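# Remove the cord tied around a bunch of flowers

## Task

Get the cord off the flowers while keeping the stems unbent and the blooms uncrushed.

## Robot and tools

Robot: two arms, left_arm and right_arm, each ending in a parallel gripper. The fingers point along the gripper's own +z axis and spread along its y axis. The reported hand position is the spot between the finger pads, roughly 1 cm short of the tips. Base poses in the scene frame: left_arm at (-0.039, +0.238, 0) m, quat_wxyz (+1.000, 0, 0, +0.021); right_arm at (-0.003, -0.368, +0.050) m, quat_wxyz (+1.000, 0, 0, -0.002). A two-camera stand is fixed behind the arms. Loose objects may occasionally get nudged.

Frame: the scene frame has its origin at table-top height, halfway between the nominal bases; +z is up, +x points out over the table, and left_arm sits on the +y side (arm names do not match image sides). Positions, quaternions, velocities and targets are all given in this frame, and offsets use its axes, with any rotation applied about the Hand target's position. Reported poses can be off by a few centimetres, more at long reach.

Row layout, shared by execute_actions and move: 14 numbers, each in [-1, 1]. The first 7 belong to left_arm and the next 7 to right_arm, always both, even when one arm stays still. Per arm the order is dx, dy, dz, rx, ry, rz, opening. dx, dy, dz and rx, ry, rz are an offset (not a pose) measured from that arm's Hand target as it stood when the action or move began; 1.0 equals 0.6 m or 180 degrees, and rx, ry, rz form a single rotation vector. An offset longer than 1.0 in translation may be shortened along its direction. Opening is absolute, not an offset: +1 fully open (0.094 m), -1 closed. Sending 0 for an arm's opening means closing to that value, so to leave a gripper alone, resend its current command (shown under Tool commands, or the last value sent). Six zeros for an arm's pose re-request its Hand target.

execute_actions(actions, cameras): actions is a list of actions; each action is a list of up to 15 rows, one per 1/30 s step, and a short action keeps its last row until 15 steps pass. Every row counts from the start pose of that action, not from the row before; a new action starts from the updated Hand target, so repeating an offset moves further. An empty actions list returns state plus all camera images. cameras picks images by name, ["all"] for every one, [] for none; an unknown name invalidates the call.

move(target, speed, blend, opening_speed, grip_force, blocking, cameras): target is one 14-number row or a list of up to 15 rows, all counted from the same starting Hand targets. Paths are straight lines, end together, last at least 0.5 s and are cut off after 10 s. speed is in m/s, 0.002 to 2.9 (default 0.25), turns up to twice that in rad/s; one value or one per target. blend, in metres, rounds corners of a list (0 means stop at each). opening_speed is per second on the -1..+1 scale, at least 0.2; use it to close gently on soft things. grip_force is newtons per pad, 10 to 50, one value or one per arm; it persists. Lower forces close slower. blocking=false returns after about 0.5 s while the motion continues. Moves ignore obstacles and the other arm; grippers lag and overshoot, more when fast or with a stretched arm. Do not route a gripper close past its own base; go around it. The result adds a move: line with the ending (done, off_target, moving, held, fault) and limits (paced = pose clipped, held = steps withheld). done means within 10 mm and 2 degrees at rest; neither done nor off_target says anything about contact.

wait(seconds): 0 to 10 s, arms keep their last command; returns early if a running move ends. stop: brakes a running move, needing some distance. zoom_image(camera, region): region [x0, y0, x1, y1] in pixels of that camera's latest image, at most 504 by 504. Cameras: cam_head_left, cam_head_right, cam_high, cam_low, cam_left_wrist, cam_right_wrist, all 672x504. finished_scene(scene): ends the current scene with its number; irreversible, and the goal must hold without the robot.

Results: end_effector_position (m) and end_effector_quat_wxyz, Hand target (the last commanded pose after clipping, which next offsets start from), Joint positions (last entry per arm is finger opening in m), joint velocities (may be dropped when within noise), joint torques (include gravity, per-unit offset, positive toward larger joint angle; entries 1 to 3 wrap at ±28 N m), grip_measured (opening on the -1..+1 scale, up to about 2.5 mm wide with nothing held), and Tool commands. Orientation commands are limited to 40 degrees from the measured orientation per step. Grippers often rest short of the target; another command, even zeros, asks again, or send the remaining gap as an offset. Joint ranges (rad): waist -2.618 to 3.054, shoulder 0 to 3.142, elbow 0 to 3.142 (straight 2.901), wrist pitch and yaw -1.571 to 1.571, wrist roll -2.094 to 2.094.

Caution: squeeze rises about 1 N per 0.001 below first contact and jumps to the force limit near 20 N, so close slowly and not far below the touch point on stems, blooms or cord. Open well above grip_measured to release. Never let objects fall off the table or leave them off it. Avoid fast contacts, hard pushes, slams, drops, and releasing moving items. Keep arms apart: grippers, housings and wrist cameras are not protected by the clearance check, and pressing or gripping the other arm can fail the task. Wrist-camera cable contact counts as touching and must not be strained. A blocked arm keeps pushing; command its target back past the gripper. Holding loads, stretched poses or pushing at unreachable targets heat motors; MOTOR HOT shows at 75 °C, a fault folds the arm at 90 °C, and it goes limp at 100 °C.

Each tool is called after ">>>" as name(argument=value, ...), one argument or row to a line, values as JSON.

## Session

>>> execute_actions(
  actions=[],
)

>>> zoom_image(
  camera="cam_high",
  region=[260, 180, 520, 440],
)

Scene clock: 0.00 s.
left_arm: end_effector_position=(+0.2300, +0.0511, +0.0963) grip_measured=+1.000 end_effector_quat_wxyz=(+0.159, +0.139, +0.961, -0.180) | right_arm: end_effector_position=(+0.2880, -0.1409, +0.0805) grip_measured=+1.000 end_effector_quat_wxyz=(+0.025, +0.053, +0.998, +0.022)
Joint positions: left_arm=[-0.529 1.405 0.927 -0.661 0.227 -0.248 0.094] | right_arm=[0.665 1.937 1.357 -0.923 -0.001 0.767 0.094]
Joint velocities: within noise
Joint torques (N m): no reading
Heat: left arm: 34 °C; right arm: 39 °C.
Hand target: left_arm +0.2305, +0.0507, +0.0993; +0.162, +0.141, +0.960, -0.181 | right_arm +0.2923, -0.1389, +0.0878; +0.036, +0.053, +0.998, +0.028
Tool commands: left_gripper/opening=+1.0 right_gripper/opening=+1.0

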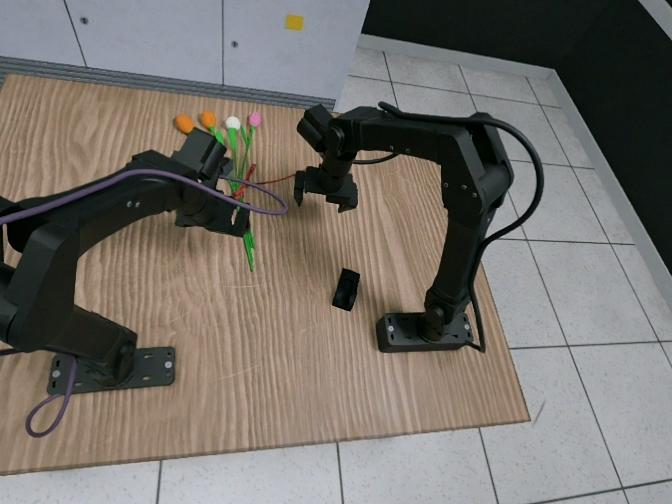

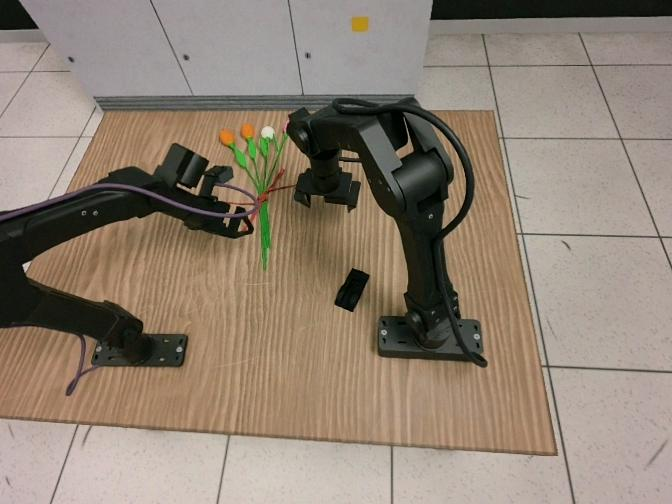

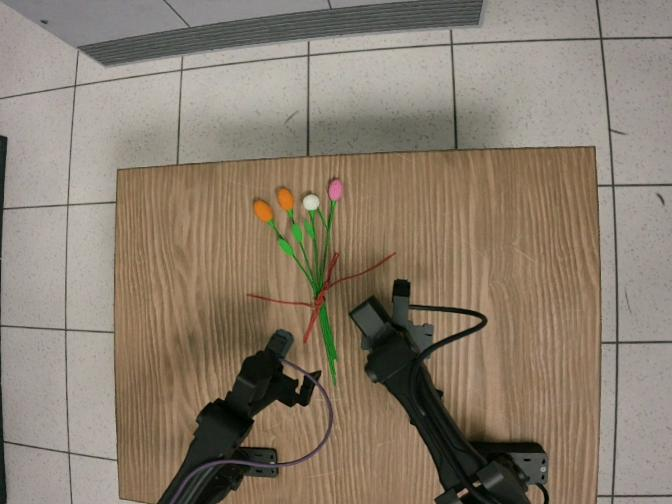

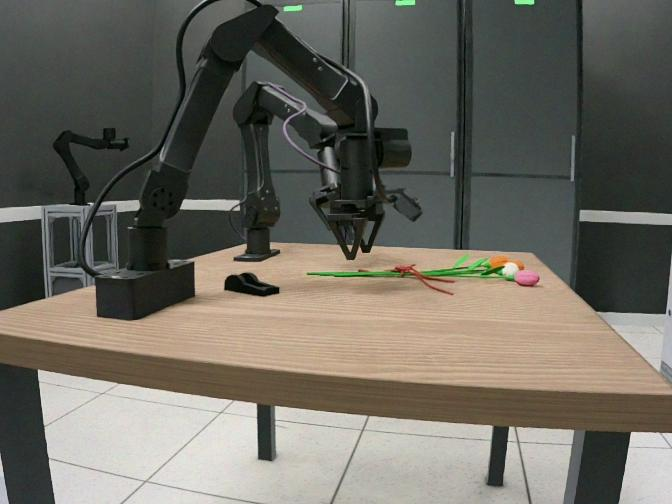

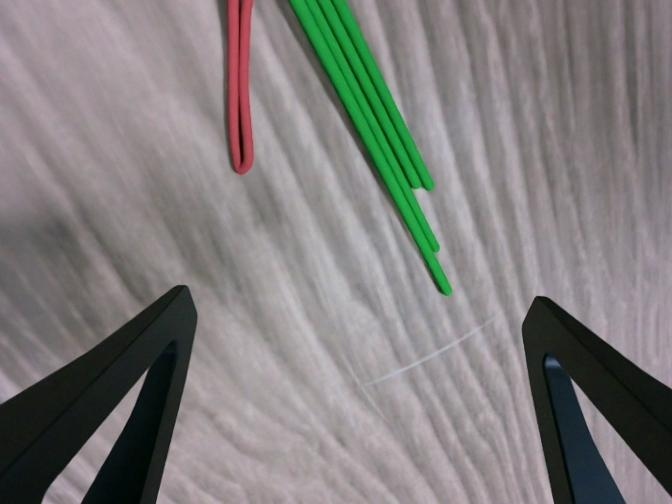

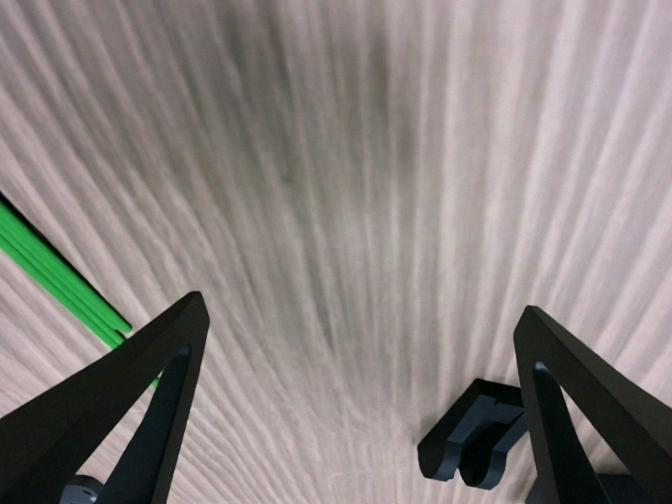

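Scaled by 1.938 from the camera's 672x504 image, which has a finer 960x720 frame.

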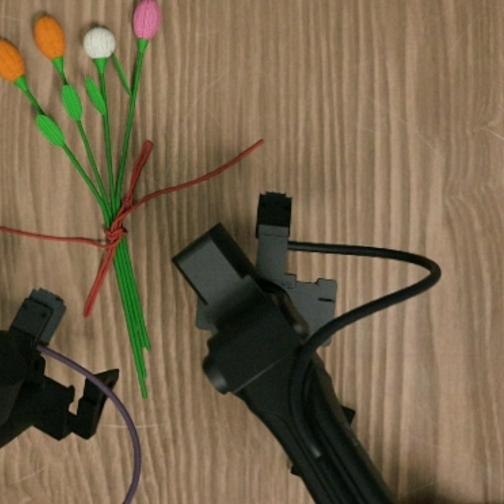

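>>> move(
  target=[0.2275,0.207,-0.05,0.010,0.1805,0.579,0,0.266,0.04,-0.03,-0.004,0.03,-0.305,0],
  cameras=["cam_high","cam_left_wrist","cam_right_wrist"],
)

Scene clock: 36.37 s.
left_arm: end_effector_position=(+0.3650, +0.1699, +0.0768) grip_measured=+0.002 end_effector_quat_wxyz=(-0.001, +0.700, -0.714, +0.016) | right_arm: end_effector_position=(+0.4524, -0.1098, +0.0795) grip_measured=+0.003 end_effector_quat_wxyz=(+0.014, +0.499, +0.866, +0.024)
Joint positions: left_arm=[-0.204 2.09 1.768 -1.221 0.017 -1.714 0.047] | right_arm=[0.518 2.781 2.815 -1.55 -0.001 1.56 0.047]
Joint torques (N m): left_arm=[0.36 -10.45 8.29 0.13 -0.14 -0.09] | right_arm=[-0.59 -12.55 6.37 0.26 -0.01 0.12]
Heat: left arm: 38 °C; right arm: 40 °C.
Hand target: left_arm +0.3670, +0.1750, +0.0693; +0.000, +0.707, -0.708, +0.000 | right_arm +0.4520, -0.1151, +0.0698; +0.000, +0.508, +0.862, +0.000
Off the commanded pose: left_arm 0.009 m, 2 deg | right_arm 0.011 m, 3 deg.
joint sent to its limit (right arm) — joint 4 (wrist pitch), lower limit. The joint targets still meet the commanded pose.
move: off_target (right_arm)
Images, in order (width x height): cam_high 672x504, cam_left_wrist 672x504, cam_right_wrist 672x504.

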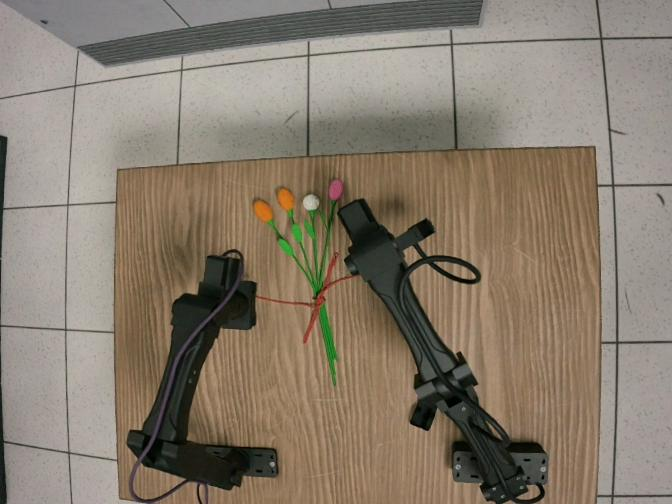

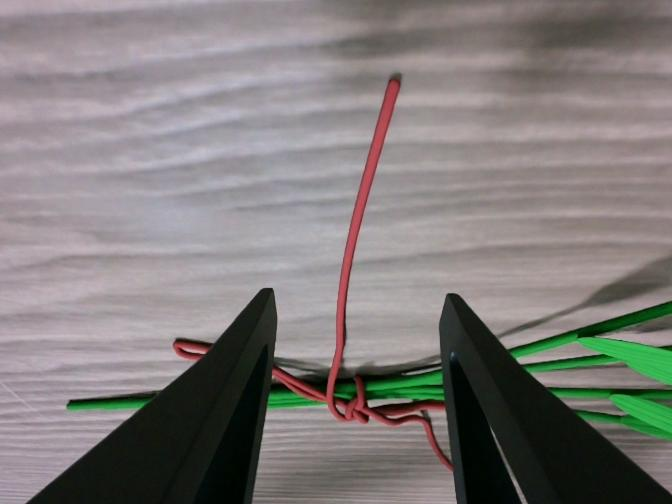

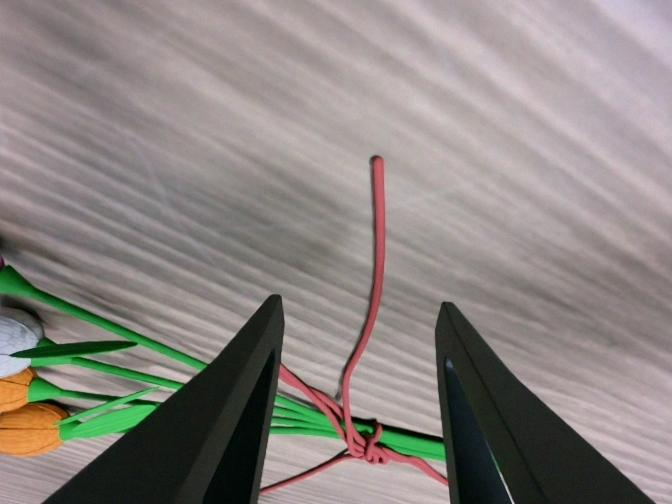

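>>> move(
  target=[0.013,0.03,-0.098,0,0,0,0,-0.018,0.007,-0.098,0,0,0,0],
  speed=0.12,
  cameras=["cam_left_wrist","cam_right_wrist"],
)

Scene clock: 47.57 s.
left_arm: end_effector_position=(+0.3795, +0.1872, +0.0245) grip_measured=+0.002 end_effector_quat_wxyz=(-0.005, +0.707, -0.707, +0.019) | right_arm: end_effector_position=(+0.4402, -0.1159, +0.0209) grip_measured=+0.002 end_effector_quat_wxyz=(-0.005, +0.506, +0.862, -0.005)
Joint positions: left_arm=[-0.158 2.165 1.675 -1.044 0.017 -1.685 0.047] | right_arm=[0.518 2.722 2.465 -1.327 -0.005 1.577 0.047]
Joint torques (N m): left_arm=[0.34 -11.6 5.24 0.3 -0.14 0.05] | right_arm=[0.77 -14.57 2.51 0.8 0.04 0.13]
Heat: left arm: 38 °C; right arm: 40 °C.
Hand target: left_arm +0.3748, +0.1930, +0.0105; +0.000, +0.707, -0.708, +0.000 | right_arm +0.4412, -0.1109, +0.0110; +0.000, +0.508, +0.862, +0.000
Off the commanded pose: left_arm 0.016 m, 2 deg | right_arm 0.011 m, 1 deg.
move: off_target (left_arm, right_arm)
Images, in order (width x height): cam_left_wrist 672x504, cam_right_wrist 672x504.

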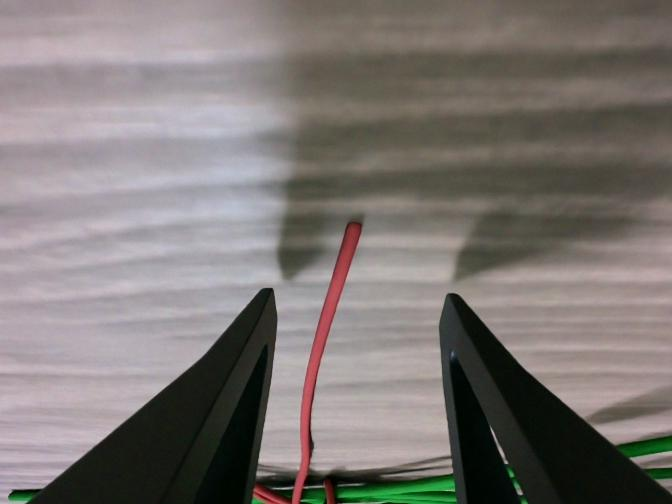

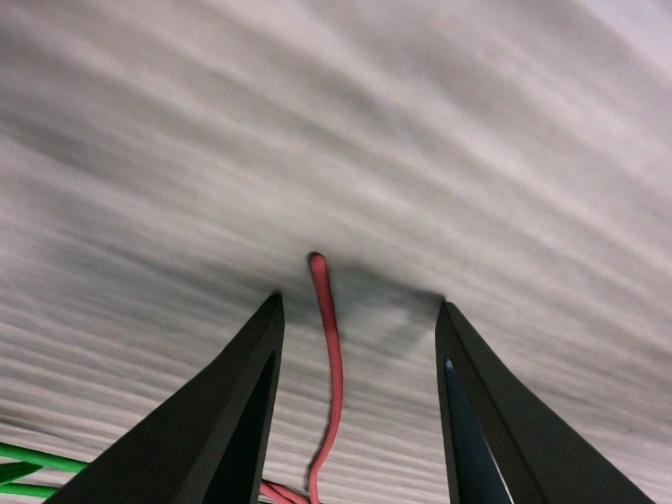

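>>> move(
  target=[
    [-0.01,0,-0.018,0,0,0,0,0.004,0.011,-0.012,0,0,0,0],
    [-0.01,0,-0.014,0,0,0,-1,0.004,0.011,-0.009,0,0,0,-1],
  ],
  speed=0.08,
  opening_speed=1.0,
  cameras=["cam_left_wrist","cam_right_wrist"],
)

Scene clock: 57.20 s.
left_arm: end_effector_position=(+0.3735, +0.1879, +0.0145) grip_measured=-0.962 end_effector_quat_wxyz=(-0.001, +0.706, -0.708, +0.014) | right_arm: end_effector_position=(+0.4466, -0.1065, +0.0221) grip_measured=-0.946 end_effector_quat_wxyz=(+0.005, +0.507, +0.862, +0.013)
Joint positions: left_arm=[-0.158 2.165 1.634 -1.017 0.017 -1.685 0.002] | right_arm=[0.528 2.723 2.471 -1.292 -0.005 1.587 0.003]
Joint torques (N m): left_arm=[0.21 -12.52 4.12 0.42 -0.14 0.04] | right_arm=[0.75 -11.67 6.13 0.38 0.03 0.11]
Heat: left arm: 38 °C; right arm: 41 °C.
Hand target: left_arm +0.3688, +0.1930, +0.0021; +0.000, +0.707, -0.708, +0.000 | right_arm +0.4436, -0.1043, +0.0055; +0.000, +0.508, +0.862, +0.000
Off the commanded pose: left_arm 0.014 m, 2 deg | right_arm 0.017 m, 2 deg.
move: off_target (left_arm, right_arm); target 2's new opening was sent with right_arm's hand 0.017 m and 1 deg from that target
Images, in order (width x height): cam_left_wrist 672x504, cam_right_wrist 672x504.

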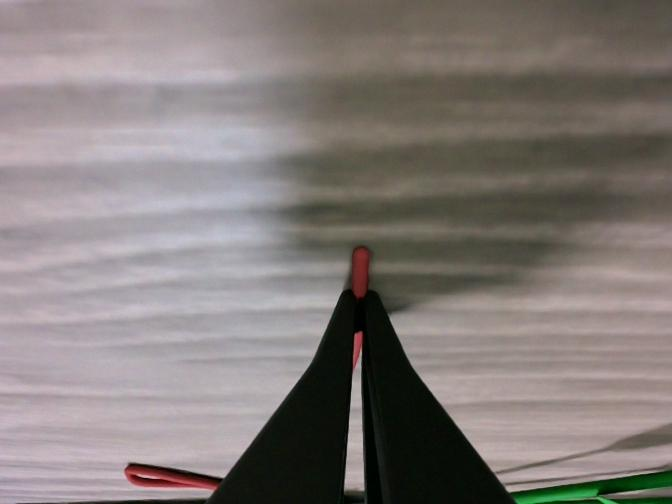

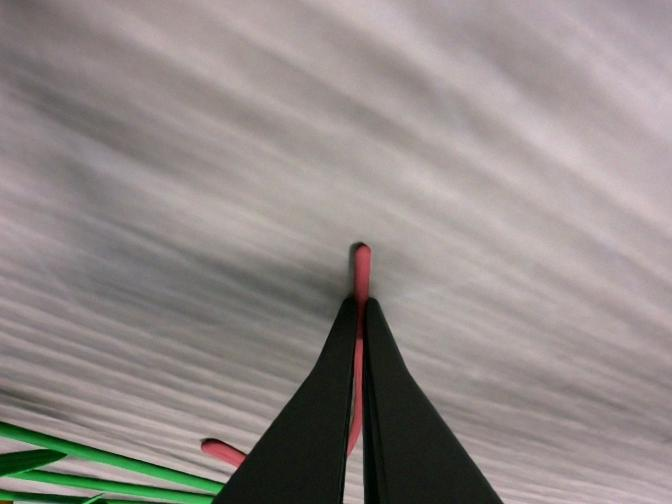

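>>> move(
  target=[
    [-0.007,0.1,0.03,0,0,0,-1,-0.12,-0.14,0.025,0,0,-0.161,-1],
    [-0.01,0.27,0.03,0,0,0,-1,-0.125,-0.39,0.03,0,0,-0.161,-1],
  ],
  speed=0.09,
  blend=[0.02,0],
  cameras=["cam_high","cam_low"],
)

>>> zoom_image(
  camera="cam_high",
  region=[260, 250, 380, 350],
)

Scene clock: 71.53 s.
left_arm: end_effector_position=(+0.3623, +0.3497, +0.0249) grip_measured=-0.963 end_effector_quat_wxyz=(-0.003, +0.707, -0.707, +0.012) | right_arm: end_effector_position=(+0.3709, -0.3293, +0.0166) grip_measured=-0.946 end_effector_quat_wxyz=(-0.015, +0.704, +0.710, +0.006)
Joint positions: left_arm=[0.236 2.165 1.676 -1.066 0.019 -1.294 0.002] | right_arm=[0.09 2.126 1.365 -0.82 -0.03 1.651 0.003]
Joint torques (N m): left_arm=[0.23 -11.67 8.05 0.13 -0.17 0.07] | right_arm=[-0.64 -13.16 2.76 0.31 0.31 -0.03]
Heat: left arm: 37 °C; right arm: 43 °C.
Hand target: left_arm +0.3628, +0.3550, +0.0201; +0.000, +0.707, -0.708, +0.000 | right_arm +0.3687, -0.3382, +0.0235; +0.000, +0.707, +0.707, +0.000
Off the commanded pose: left_arm 0.007 m, 1 deg | right_arm 0.012 m, 2 deg.
move: off_target (right_arm)
Images, in order (width x height): cam_high 672x504, cam_low 672x504.

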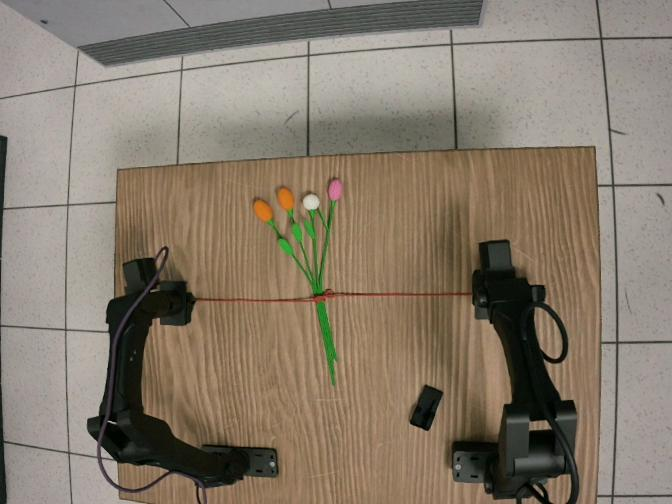

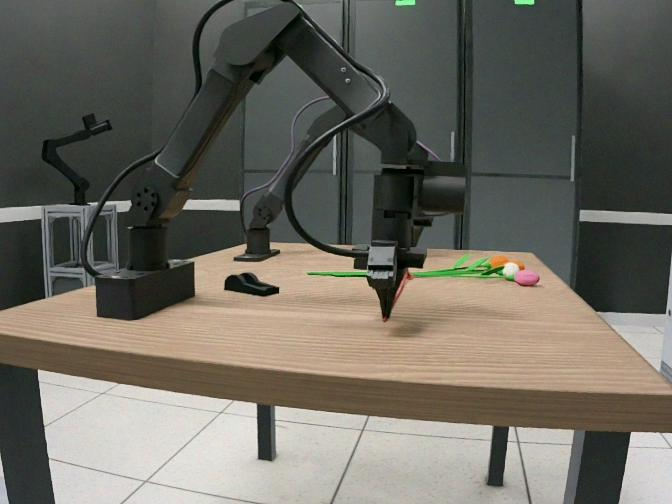

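Scaled by 4.200 from the camera's 672x504 image, which has a finer 960x720 frame.

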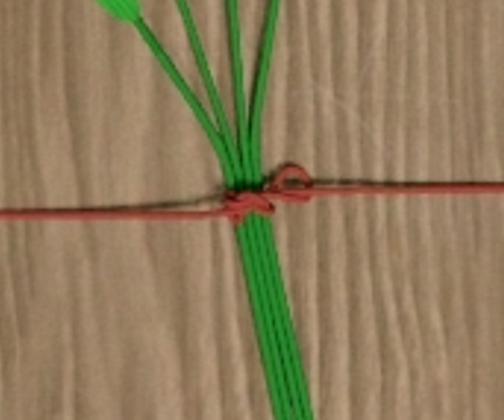

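>>> move(
  target=[0,0.05,0,0,0,0,-1,0,-0.1,0.004,0,0,0,-1],
  speed=0.06,
  cameras=["cam_high","cam_low"],
)

>>> zoom_image(
  camera="cam_high",
  region=[260, 250, 380, 350],
)

>>> zoom_image(
  camera="cam_low",
  region=[360, 230, 480, 320],
)

Scene clock: 77.43 s.
left_arm: end_effector_position=(+0.3637, +0.3787, +0.0290) grip_measured=-0.963 end_effector_quat_wxyz=(-0.008, +0.706, -0.708, +0.014) | right_arm: end_effector_position=(+0.3710, -0.3891, +0.0166) grip_measured=-0.946 end_effector_quat_wxyz=(-0.014, +0.704, +0.710, +0.008)
Joint positions: left_arm=[0.3 2.191 1.736 -1.089 0.019 -1.226 0.002] | right_arm=[-0.069 2.123 1.36 -0.819 -0.031 1.49 0.003]
Joint torques (N m): left_arm=[0.49 -11.17 8.2 0.14 -0.16 0.06] | right_arm=[-0.7 -13.23 3.33 0.24 0.32 -0.02]
Heat: left arm: 38 °C; right arm: 44 °C.
Hand target: left_arm +0.3629, +0.3850, +0.0201; +0.000, +0.707, -0.708, +0.000 | right_arm +0.3687, -0.3982, +0.0259; +0.000, +0.707, +0.707, +0.000
Off the commanded pose: left_arm 0.011 m, 2 deg | right_arm 0.013 m, 2 deg.
move: off_target (left_arm, right_arm)
Images, in order (width x height): cam_high 672x504, cam_low 672x504.

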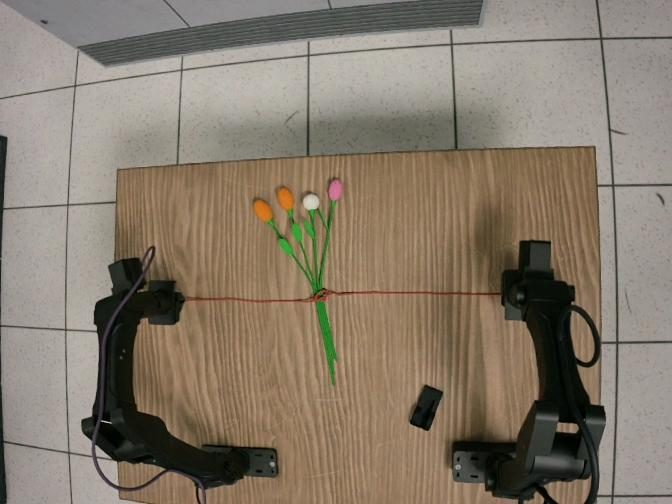

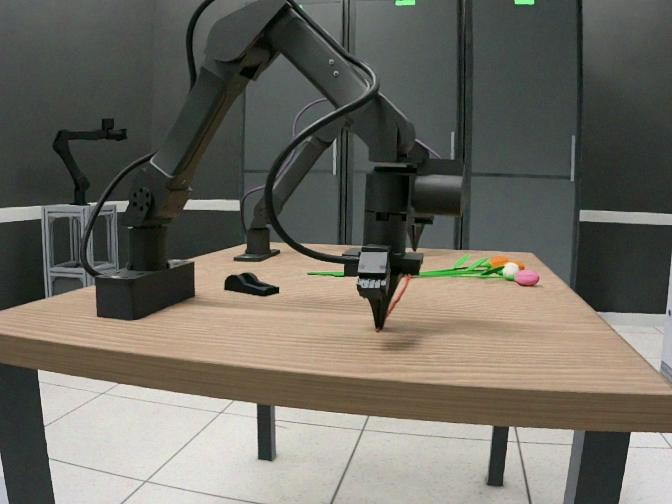

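Scaled by 4.200 from the camera's 672x504 image, which has a finer 960x720 frame.

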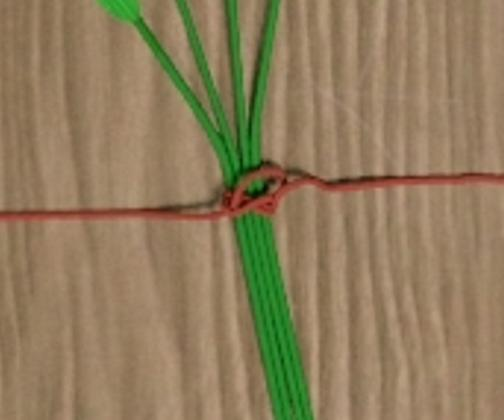

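Scaled by 4.200 from the camera's 672x504 image, which has a finer 960x720 frame.

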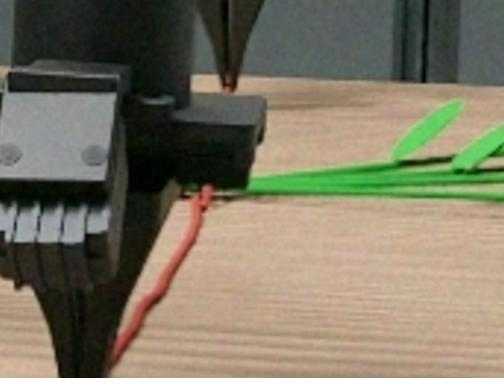

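>>> move(
  target=[0,0.03,0,0,0,0,-1,0,-0.07,0.004,0,0,0,-1],
  speed=0.06,
  cameras=["cam_high","cam_head_right"],
)

>>> zoom_image(
  camera="cam_high",
  region=[290, 265, 350, 325],
)

>>> zoom_image(
  camera="cam_head_right",
  region=[220, 160, 320, 240],
)

Scene clock: 82.70 s.
left_arm: end_effector_position=(+0.3639, +0.3966, +0.0295) grip_measured=-0.963 end_effector_quat_wxyz=(-0.008, +0.706, -0.708, +0.014) | right_arm: end_effector_position=(+0.3633, -0.4319, +0.0170) grip_measured=-0.946 end_effector_quat_wxyz=(-0.017, +0.706, +0.708, +0.005)
Joint positions: left_arm=[0.339 2.217 1.78 -1.108 0.019 -1.187 0.002] | right_arm=[-0.184 2.123 1.361 -0.833 -0.027 1.379 0.003]
Joint torques (N m): left_arm=[0.46 -11.36 8.23 0.17 -0.16 0.07] | right_arm=[-0.43 -12.18 5.57 0.14 0.27 0.01]
Heat: left arm: 38 °C; right arm: 44 °C.
Hand target: left_arm +0.3628, +0.4029, +0.0202; +0.000, +0.707, -0.708, +0.000 | right_arm +0.3685, -0.4402, +0.0283; +0.000, +0.707, +0.707, +0.000
Off the commanded pose: left_arm 0.011 m, 2 deg | right_arm 0.015 m, 2 deg.
move: off_target (left_arm, right_arm)
Images, in order (width x height): cam_head_right 672x504, cam_high 672x504.

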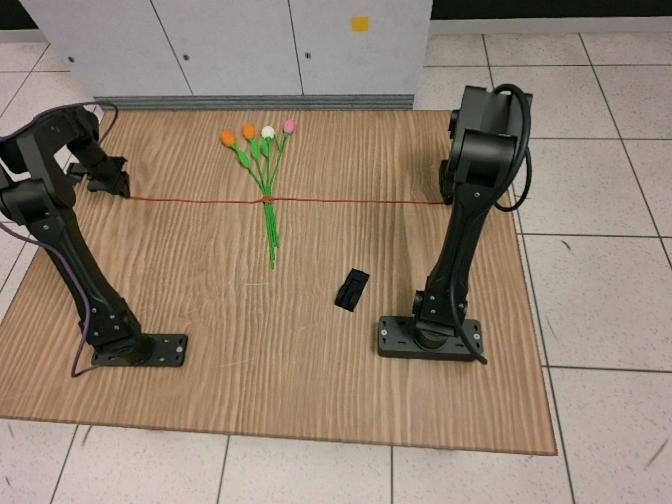

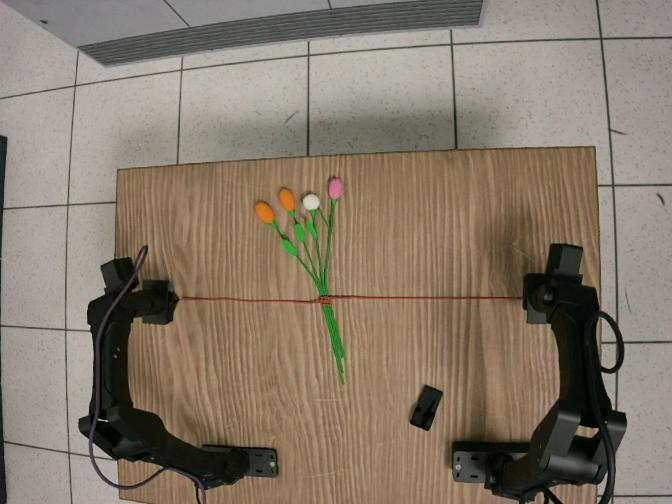

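Scaled by 8.400 from the camera's 672x504 image, which has a finer 960x720 frame.

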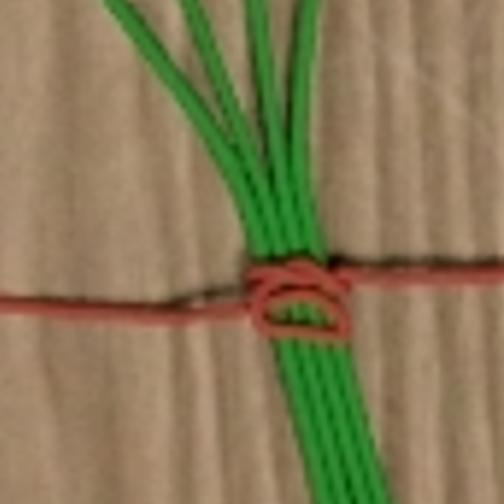

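Scaled by 5.040 from the camera's 672x504 image, which has a finer 960x720 frame.

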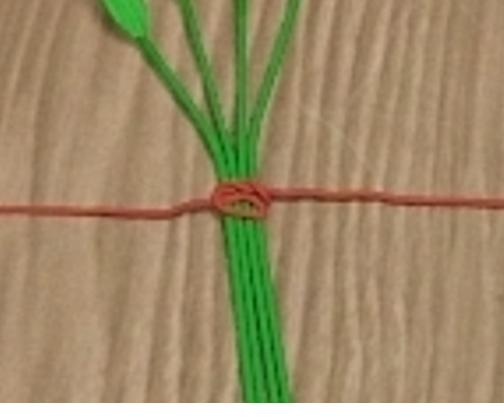

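>>> move(
  target=[0,0.04,0,0,0,0,-1,0,-0.07,0.004,0,0,0,-1],
  speed=0.05,
  cameras=["cam_high","cam_head_right"],
)

>>> zoom_image(
  camera="cam_high",
  region=[290, 265, 350, 325],
)

>>> zoom_image(
  camera="cam_head_right",
  region=[220, 160, 320, 240],
)

Scene clock: 89.67 s.
left_arm: end_effector_position=(+0.3642, +0.4207, +0.0301) grip_measured=-0.963 end_effector_quat_wxyz=(-0.009, +0.706, -0.708, +0.013) | right_arm: end_effector_position=(+0.3672, -0.4744, +0.0297) grip_measured=-0.946 end_effector_quat_wxyz=(-0.005, +0.705, +0.709, +0.012)
Joint positions: left_arm=[0.389 2.257 1.849 -1.137 0.019 -1.137 0.002] | right_arm=[-0.291 2.123 1.419 -0.864 -0.026 1.272 0.003]
Joint torques (N m): left_arm=[0.44 -11.7 8.29 0.15 -0.16 0.07] | right_arm=[-0.42 -9.89 5.87 0.22 0.27 0.03]
Heat: left arm: 39 °C; right arm: 44 °C.
Hand target: left_arm +0.3628, +0.4270, +0.0202; +0.000, +0.707, -0.708, +0.000 | right_arm +0.3686, -0.4823, +0.0307; +0.000, +0.707, +0.707, +0.000
Off the commanded pose: left_arm 0.012 m, 2 deg | right_arm 0.008 m, 2 deg.
move: off_target (left_arm)
Images, in order (width x height): cam_head_right 672x504, cam_high 672x504.

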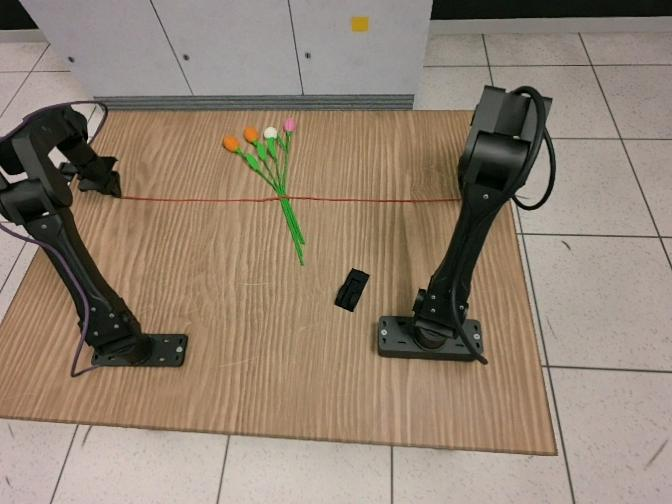

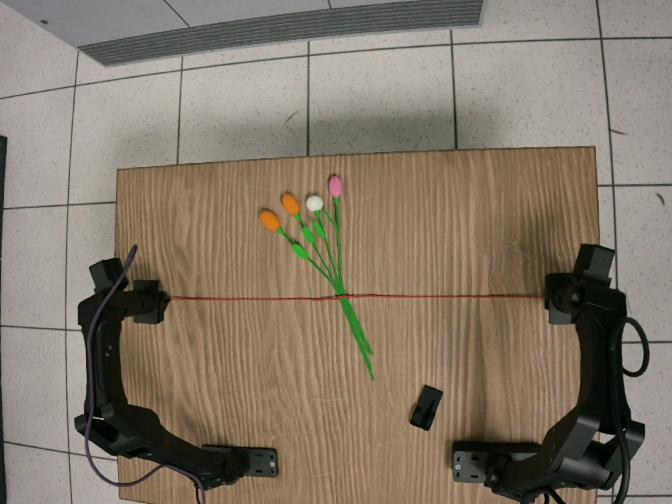

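Scaled by 8.400 from the camera's 672x504 image, which has a finer 960x720 frame.

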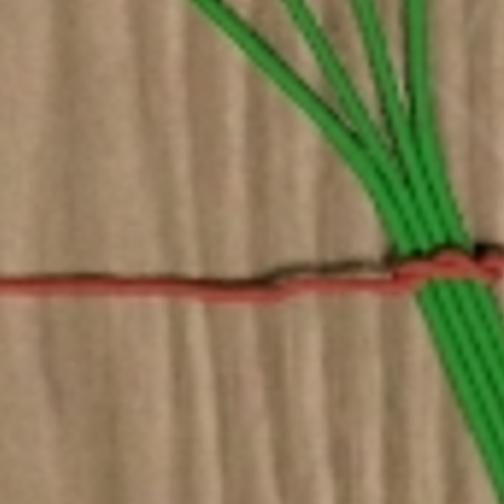

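Scaled by 5.040 from the camera's 672x504 image, which has a finer 960x720 frame.

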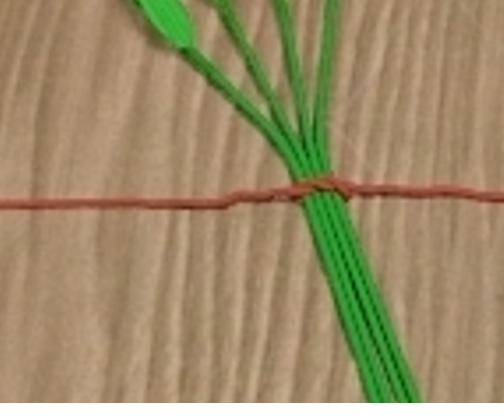

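>>> move(
  target=[
    [0,-0.04,-0.018,0,0,0,-1,0,0,0,0,0,0,-1],
    [0,-0.04,-0.018,0,0,0,-0.3,0,0,0,0,0,0,-1],
    [0,-0.045,0.15,0,0,0,-0.3,0,0,0,0,0,0,-1],
    [0.0137,-0.763,0.15,0,0,-0.883,0,0,0,0,0,0,0,-1],
  ],
  speed=[0.08,0.08,0.15,0.5],
  blend=[0,0,0.03,0],
  cameras=["cam_high","cam_left_wrist"],
)

Scene clock: 108.90 s.
left_arm: end_effector_position=(+0.3685, -0.0314, +0.1223) grip_measured=-0.002 end_effector_quat_wxyz=(+0.054, +0.562, +0.825, -0.003) | right_arm: end_effector_position=(+0.3672, -0.4745, +0.0297) grip_measured=-0.946 end_effector_quat_wxyz=(-0.005, +0.705, +0.709, +0.012)
Joint positions: left_arm=[-0.627 2.455 2.56 -1.569 0.007 0.611 0.047] | right_arm=[-0.291 2.123 1.419 -0.864 -0.025 1.272 0.003]
Joint torques (N m): left_arm=[0.12 -12.97 8.01 0.29 -0.03 0.11] | right_arm=[-0.49 -9.89 5.91 0.22 0.25 -0.03]
Heat: left arm: 41 °C; right arm: 43 °C.
Hand target: left_arm +0.3710, -0.0308, +0.1101; +0.000, +0.567, +0.824, +0.000 | right_arm +0.3686, -0.4823, +0.0307; +0.000, +0.707, +0.707, +0.000
Off the commanded pose: left_arm 0.012 m, 6 deg | right_arm 0.008 m, 2 deg.
joint sent to its limit (left arm) — joint 4 (wrist pitch), lower limit. The joint targets are off in orientation, not in position.
move: off_target (left_arm); target 4's new opening was sent with left_arm's hand 0.012 m and 6 deg from that target
Images, in order (width x height): cam_high 672x504, cam_left_wrist 672x504.

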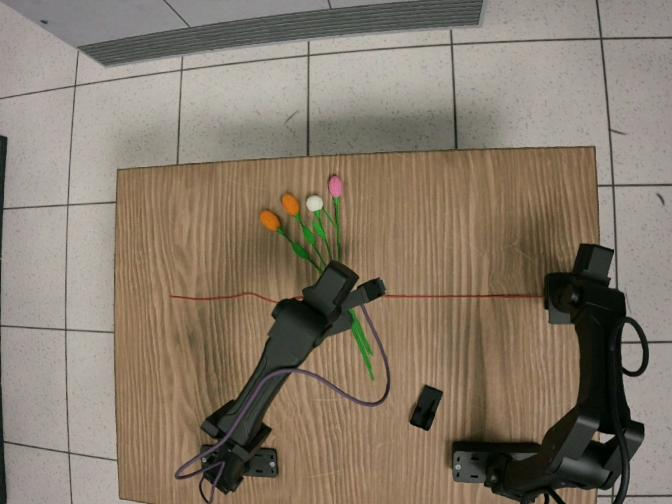

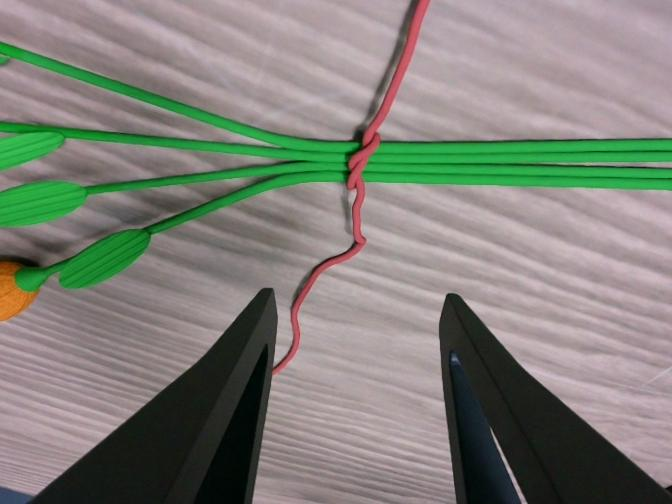

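>>> move(
  target=[-0.012,-0.017,-0.1,0,0,0,0,0,0,0,0,0,0,-1],
  speed=0.15,
  cameras=["cam_left_wrist"],
)

Scene clock: 117.13 s.
left_arm: end_effector_position=(+0.3651, -0.0390, +0.0659) grip_measured=-0.002 end_effector_quat_wxyz=(+0.014, +0.566, +0.824, -0.002) | right_arm: end_effector_position=(+0.3672, -0.4745, +0.0297) grip_measured=-0.946 end_effector_quat_wxyz=(-0.005, +0.705, +0.709, +0.012)
Joint positions: left_arm=[-0.644 2.518 2.451 -1.477 0.005 0.602 0.047] | right_arm=[-0.291 2.123 1.419 -0.864 -0.025 1.272 0.003]
Joint torques (N m): left_arm=[-0.61 -14.08 6.16 0.33 -0.02 -0.04] | right_arm=[-0.47 -9.92 5.93 0.23 0.26 -0.03]
Heat: left arm: 42 °C; right arm: 42 °C.
Hand target: left_arm +0.3640, -0.0410, +0.0502; +0.000, +0.566, +0.824, +0.000 | right_arm +0.3686, -0.4823, +0.0307; +0.000, +0.707, +0.707, +0.000
Off the commanded pose: left_arm 0.016 m, 2 deg | right_arm 0.008 m, 2 deg.
move: off_target (left_arm)
Images, in order (width x height): cam_left_wrist 672x504.

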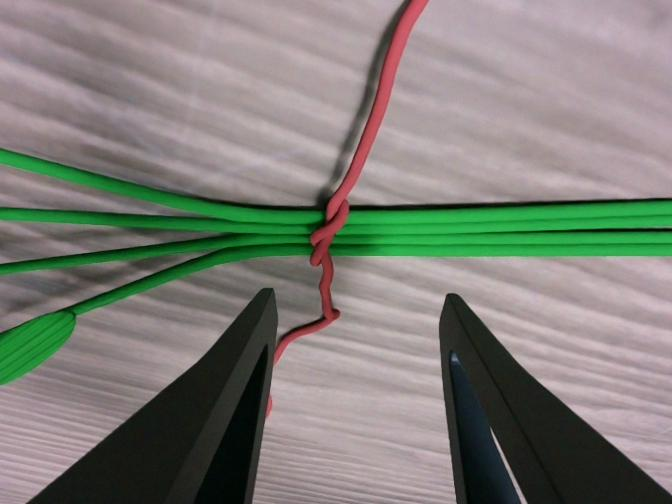

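>>> move(
  target=[0.006,-0.017,-0.072,0,0,0,0,0,0,0,0,0,0,-1],
  speed=0.1,
  cameras=["cam_left_wrist","cam_low"],
)

Scene clock: 124.57 s.
left_arm: end_effector_position=(+0.3711, -0.0508, +0.0271) grip_measured=-0.002 end_effector_quat_wxyz=(+0.019, +0.566, +0.824, -0.003) | right_arm: end_effector_position=(+0.3672, -0.4745, +0.0297) grip_measured=-0.946 end_effector_quat_wxyz=(-0.005, +0.705, +0.709, +0.012)
Joint positions: left_arm=[-0.657 2.556 2.367 -1.345 0.005 0.59 0.047] | right_arm=[-0.291 2.123 1.419 -0.864 -0.025 1.272 0.003]
Joint torques (N m): left_arm=[-0.59 -14.01 5.85 0.34 -0.02 -0.05] | right_arm=[-0.47 -9.92 5.91 0.22 0.25 -0.03]
Heat: left arm: 41 °C; right arm: 42 °C.
Hand target: left_arm +0.3675, -0.0512, +0.0070; +0.000, +0.566, +0.824, +0.000 | right_arm +0.3686, -0.4823, +0.0307; +0.000, +0.707, +0.707, +0.000
Off the commanded pose: left_arm 0.020 m, 2 deg | right_arm 0.008 m, 2 deg.
move: off_target (left_arm)
Images, in order (width x height): cam_low 672x504, cam_left_wrist 672x504.

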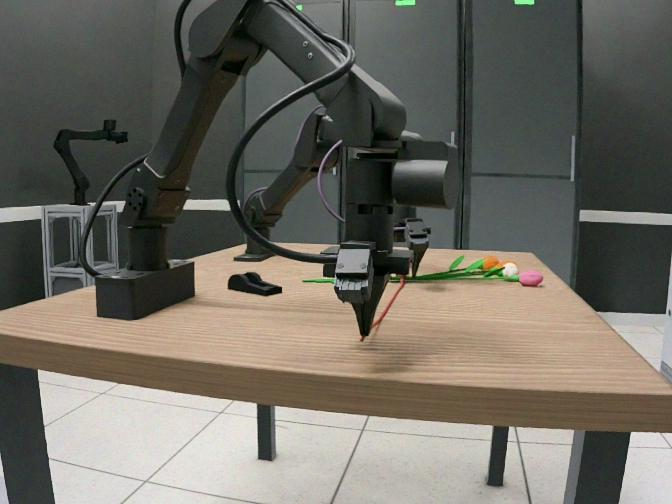

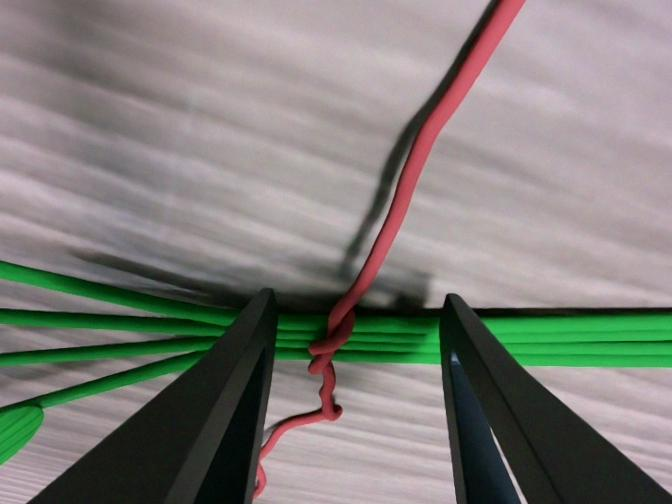

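>>> move(
  target=[
    [0,0,-0.014,0,0,0,0,0,-0.05,0,0,0,0,-1],
    [-0.02,0.05,-0.014,0,0,0,0,0,-0.113,0.003,0,0,0,-1],
    [-0.02,0.16,-0.01,0,0,0,0,0,-0.113,0.003,0,0,0,-1],
  ],
  speed=0.07,
  blend=[0.01,0.01,0],
  cameras=["cam_left_wrist","cam_high"],
)

Scene clock: 134.57 s.
left_arm: end_effector_position=(+0.3720, -0.0252, +0.0196) grip_measured=-0.001 end_effector_quat_wxyz=(+0.093, +0.580, +0.807, -0.061) | right_arm: end_effector_position=(+0.3524, -0.4998, +0.0373) grip_measured=-0.946 end_effector_quat_wxyz=(-0.078, +0.697, +0.711, +0.049)
Joint positions: left_arm=[-0.563 2.305 1.865 -0.957 0.141 0.715 0.047] | right_arm=[-0.423 2.193 1.552 -1.044 -0.145 1.118 0.003]
Joint torques (N m): left_arm=[4.66 -15.98 2.67 -0.72 -1.16 0.31] | right_arm=[-2.51 -10.25 6.95 1 1.53 0.02]
Heat: left arm: 41 °C; right arm: 42 °C.
Hand target: left_arm +0.3555, +0.0448, +0.0010; +0.000, +0.567, +0.824, +0.000 | right_arm +0.3687, -0.5499, +0.0325; +0.000, +0.707, +0.707, +0.000
Off the commanded pose: left_arm 0.074 m, 13 deg | right_arm 0.053 m, 11 deg.
move: off_target (left_arm, right_arm)
Images, in order (width x height): cam_high 672x504, cam_left_wrist 672x504.

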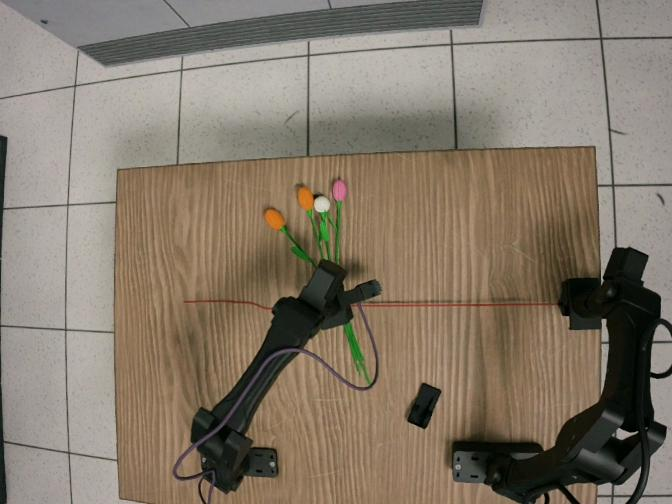

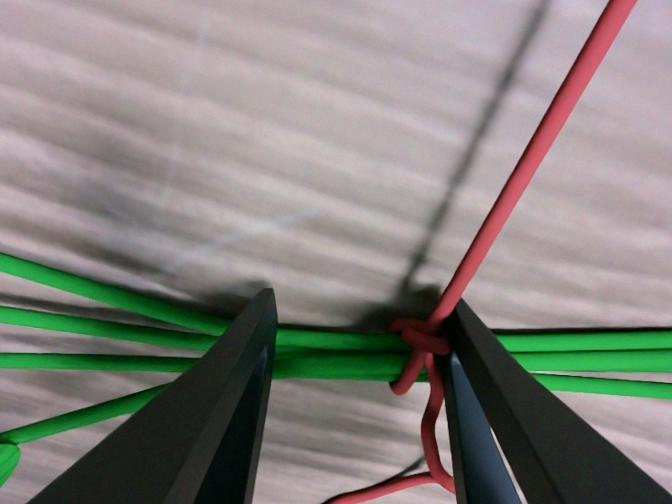

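>>> move(
  target=[
    [0,-0.1,0,0,0,0,0,0,0.1,0,0,0,0,-1],
    [0.005,-0.15,0.01,0,0,-0.117,0.1,-0.01,0.117,0,0,0,0,-1],
  ],
  speed=0.08,
  cameras=["cam_left_wrist","cam_high"],
)

Scene clock: 148.17 s.
left_arm: end_effector_position=(+0.3609, -0.0433, +0.0209) grip_measured=+0.098 end_effector_quat_wxyz=(+0.017, +0.701, +0.713, +0.001) | right_arm: end_effector_position=(+0.3605, -0.4783, +0.0173) grip_measured=-0.946 end_effector_quat_wxyz=(-0.021, +0.707, +0.707, +0.002)
Joint positions: left_arm=[-0.657 2.479 2.201 -1.259 0.004 0.939 0.052] | right_arm=[-0.304 2.159 1.423 -0.87 -0.023 1.262 0.003]
Joint torques (N m): left_arm=[-0.62 -13.14 8.36 0.14 0 0.11] | right_arm=[0.75 -15.01 3.19 0.29 0.22 0.1]
Heat: left arm: 41 °C; right arm: 43 °C.
Hand target: left_arm +0.3585, -0.0452, +0.0070; +0.000, +0.707, +0.707, +0.000 | right_arm +0.3627, -0.4797, +0.0324; +0.000, +0.707, +0.707, +0.000
Off the commanded pose: left_arm 0.014 m, 2 deg | right_arm 0.015 m, 2 deg.
move: off_target (left_arm, right_arm); target 2's new opening was sent with left_arm's hand 0.014 m and 2 deg from that target
Images, in order (width x height): cam_high 672x504, cam_left_wrist 672x504.

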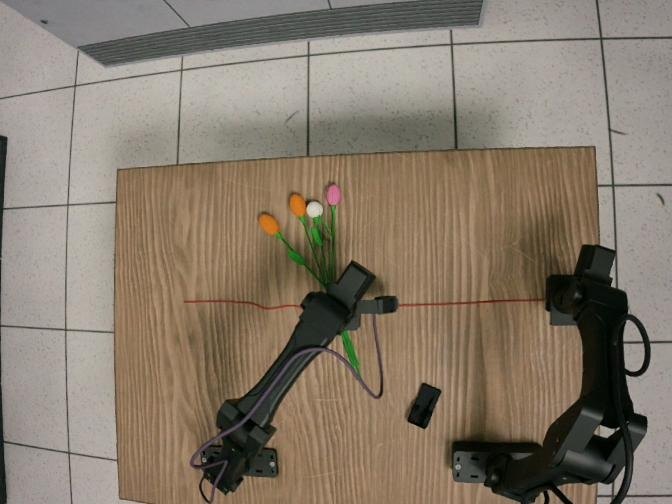

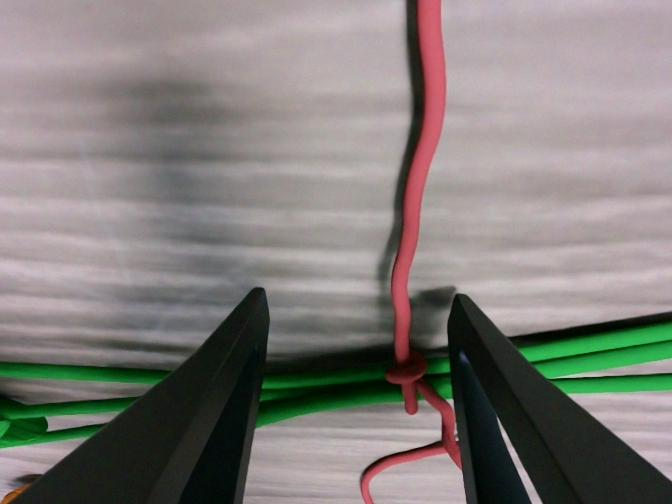

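>>> move(
  target=[
    [-0.013,0.02,0,0,0,0,0.1,0,-0.05,0.005,0,0,0,-1],
    [-0.013,0.03,0,0,0,0,0.1,0,-0.117,0.005,0,0,0,-1],
  ],
  speed=0.06,
  blend=[0.01,0],
  cameras=["cam_left_wrist","cam_high"],
)

Scene clock: 154.90 s.
left_arm: end_effector_position=(+0.3612, -0.0465, +0.0166) grip_measured=+0.098 end_effector_quat_wxyz=(+0.036, +0.704, +0.709, -0.005) | right_arm: end_effector_position=(+0.3560, -0.5235, +0.0376) grip_measured=-0.946 end_effector_quat_wxyz=(-0.030, +0.699, +0.714, +0.023)
Joint positions: left_arm=[-0.654 2.441 2.113 -1.172 0.023 0.952 0.052] | right_arm=[-0.436 2.17 1.528 -0.971 -0.063 1.11 0.003]
Joint torques (N m): left_arm=[0.95 -16.8 3.3 0.02 -0.17 0.2] | right_arm=[-1.87 -9.59 6.67 0.59 0.67 -0.03]
Heat: left arm: 42 °C; right arm: 44 °C.
Hand target: left_arm +0.3507, -0.0273, +0.0070; +0.000, +0.708, +0.707, +0.000 | right_arm +0.3627, -0.5500, +0.0355; +0.000, +0.707, +0.707, +0.000
Off the commanded pose: left_arm 0.024 m, 4 deg | right_arm 0.027 m, 4 deg.
move: off_target (left_arm, right_arm)
Images, in order (width x height): cam_high 672x504, cam_left_wrist 672x504.

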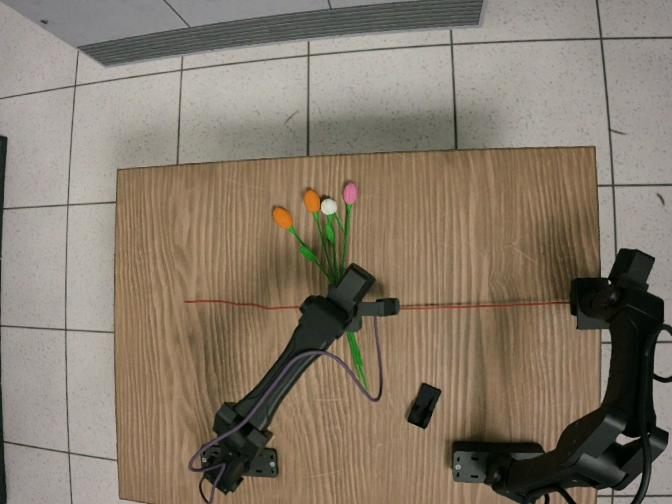

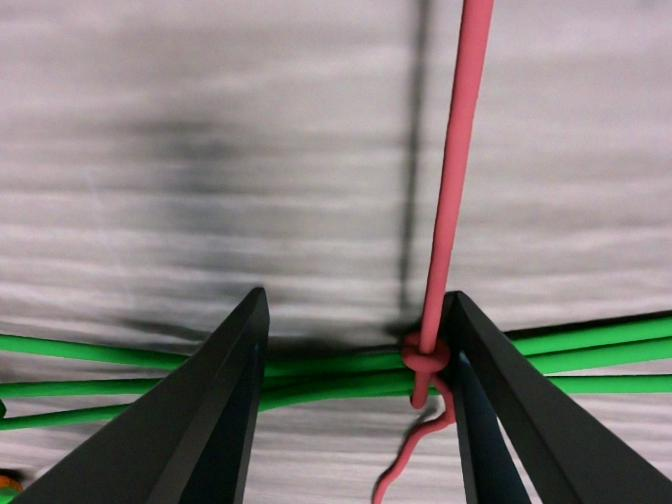

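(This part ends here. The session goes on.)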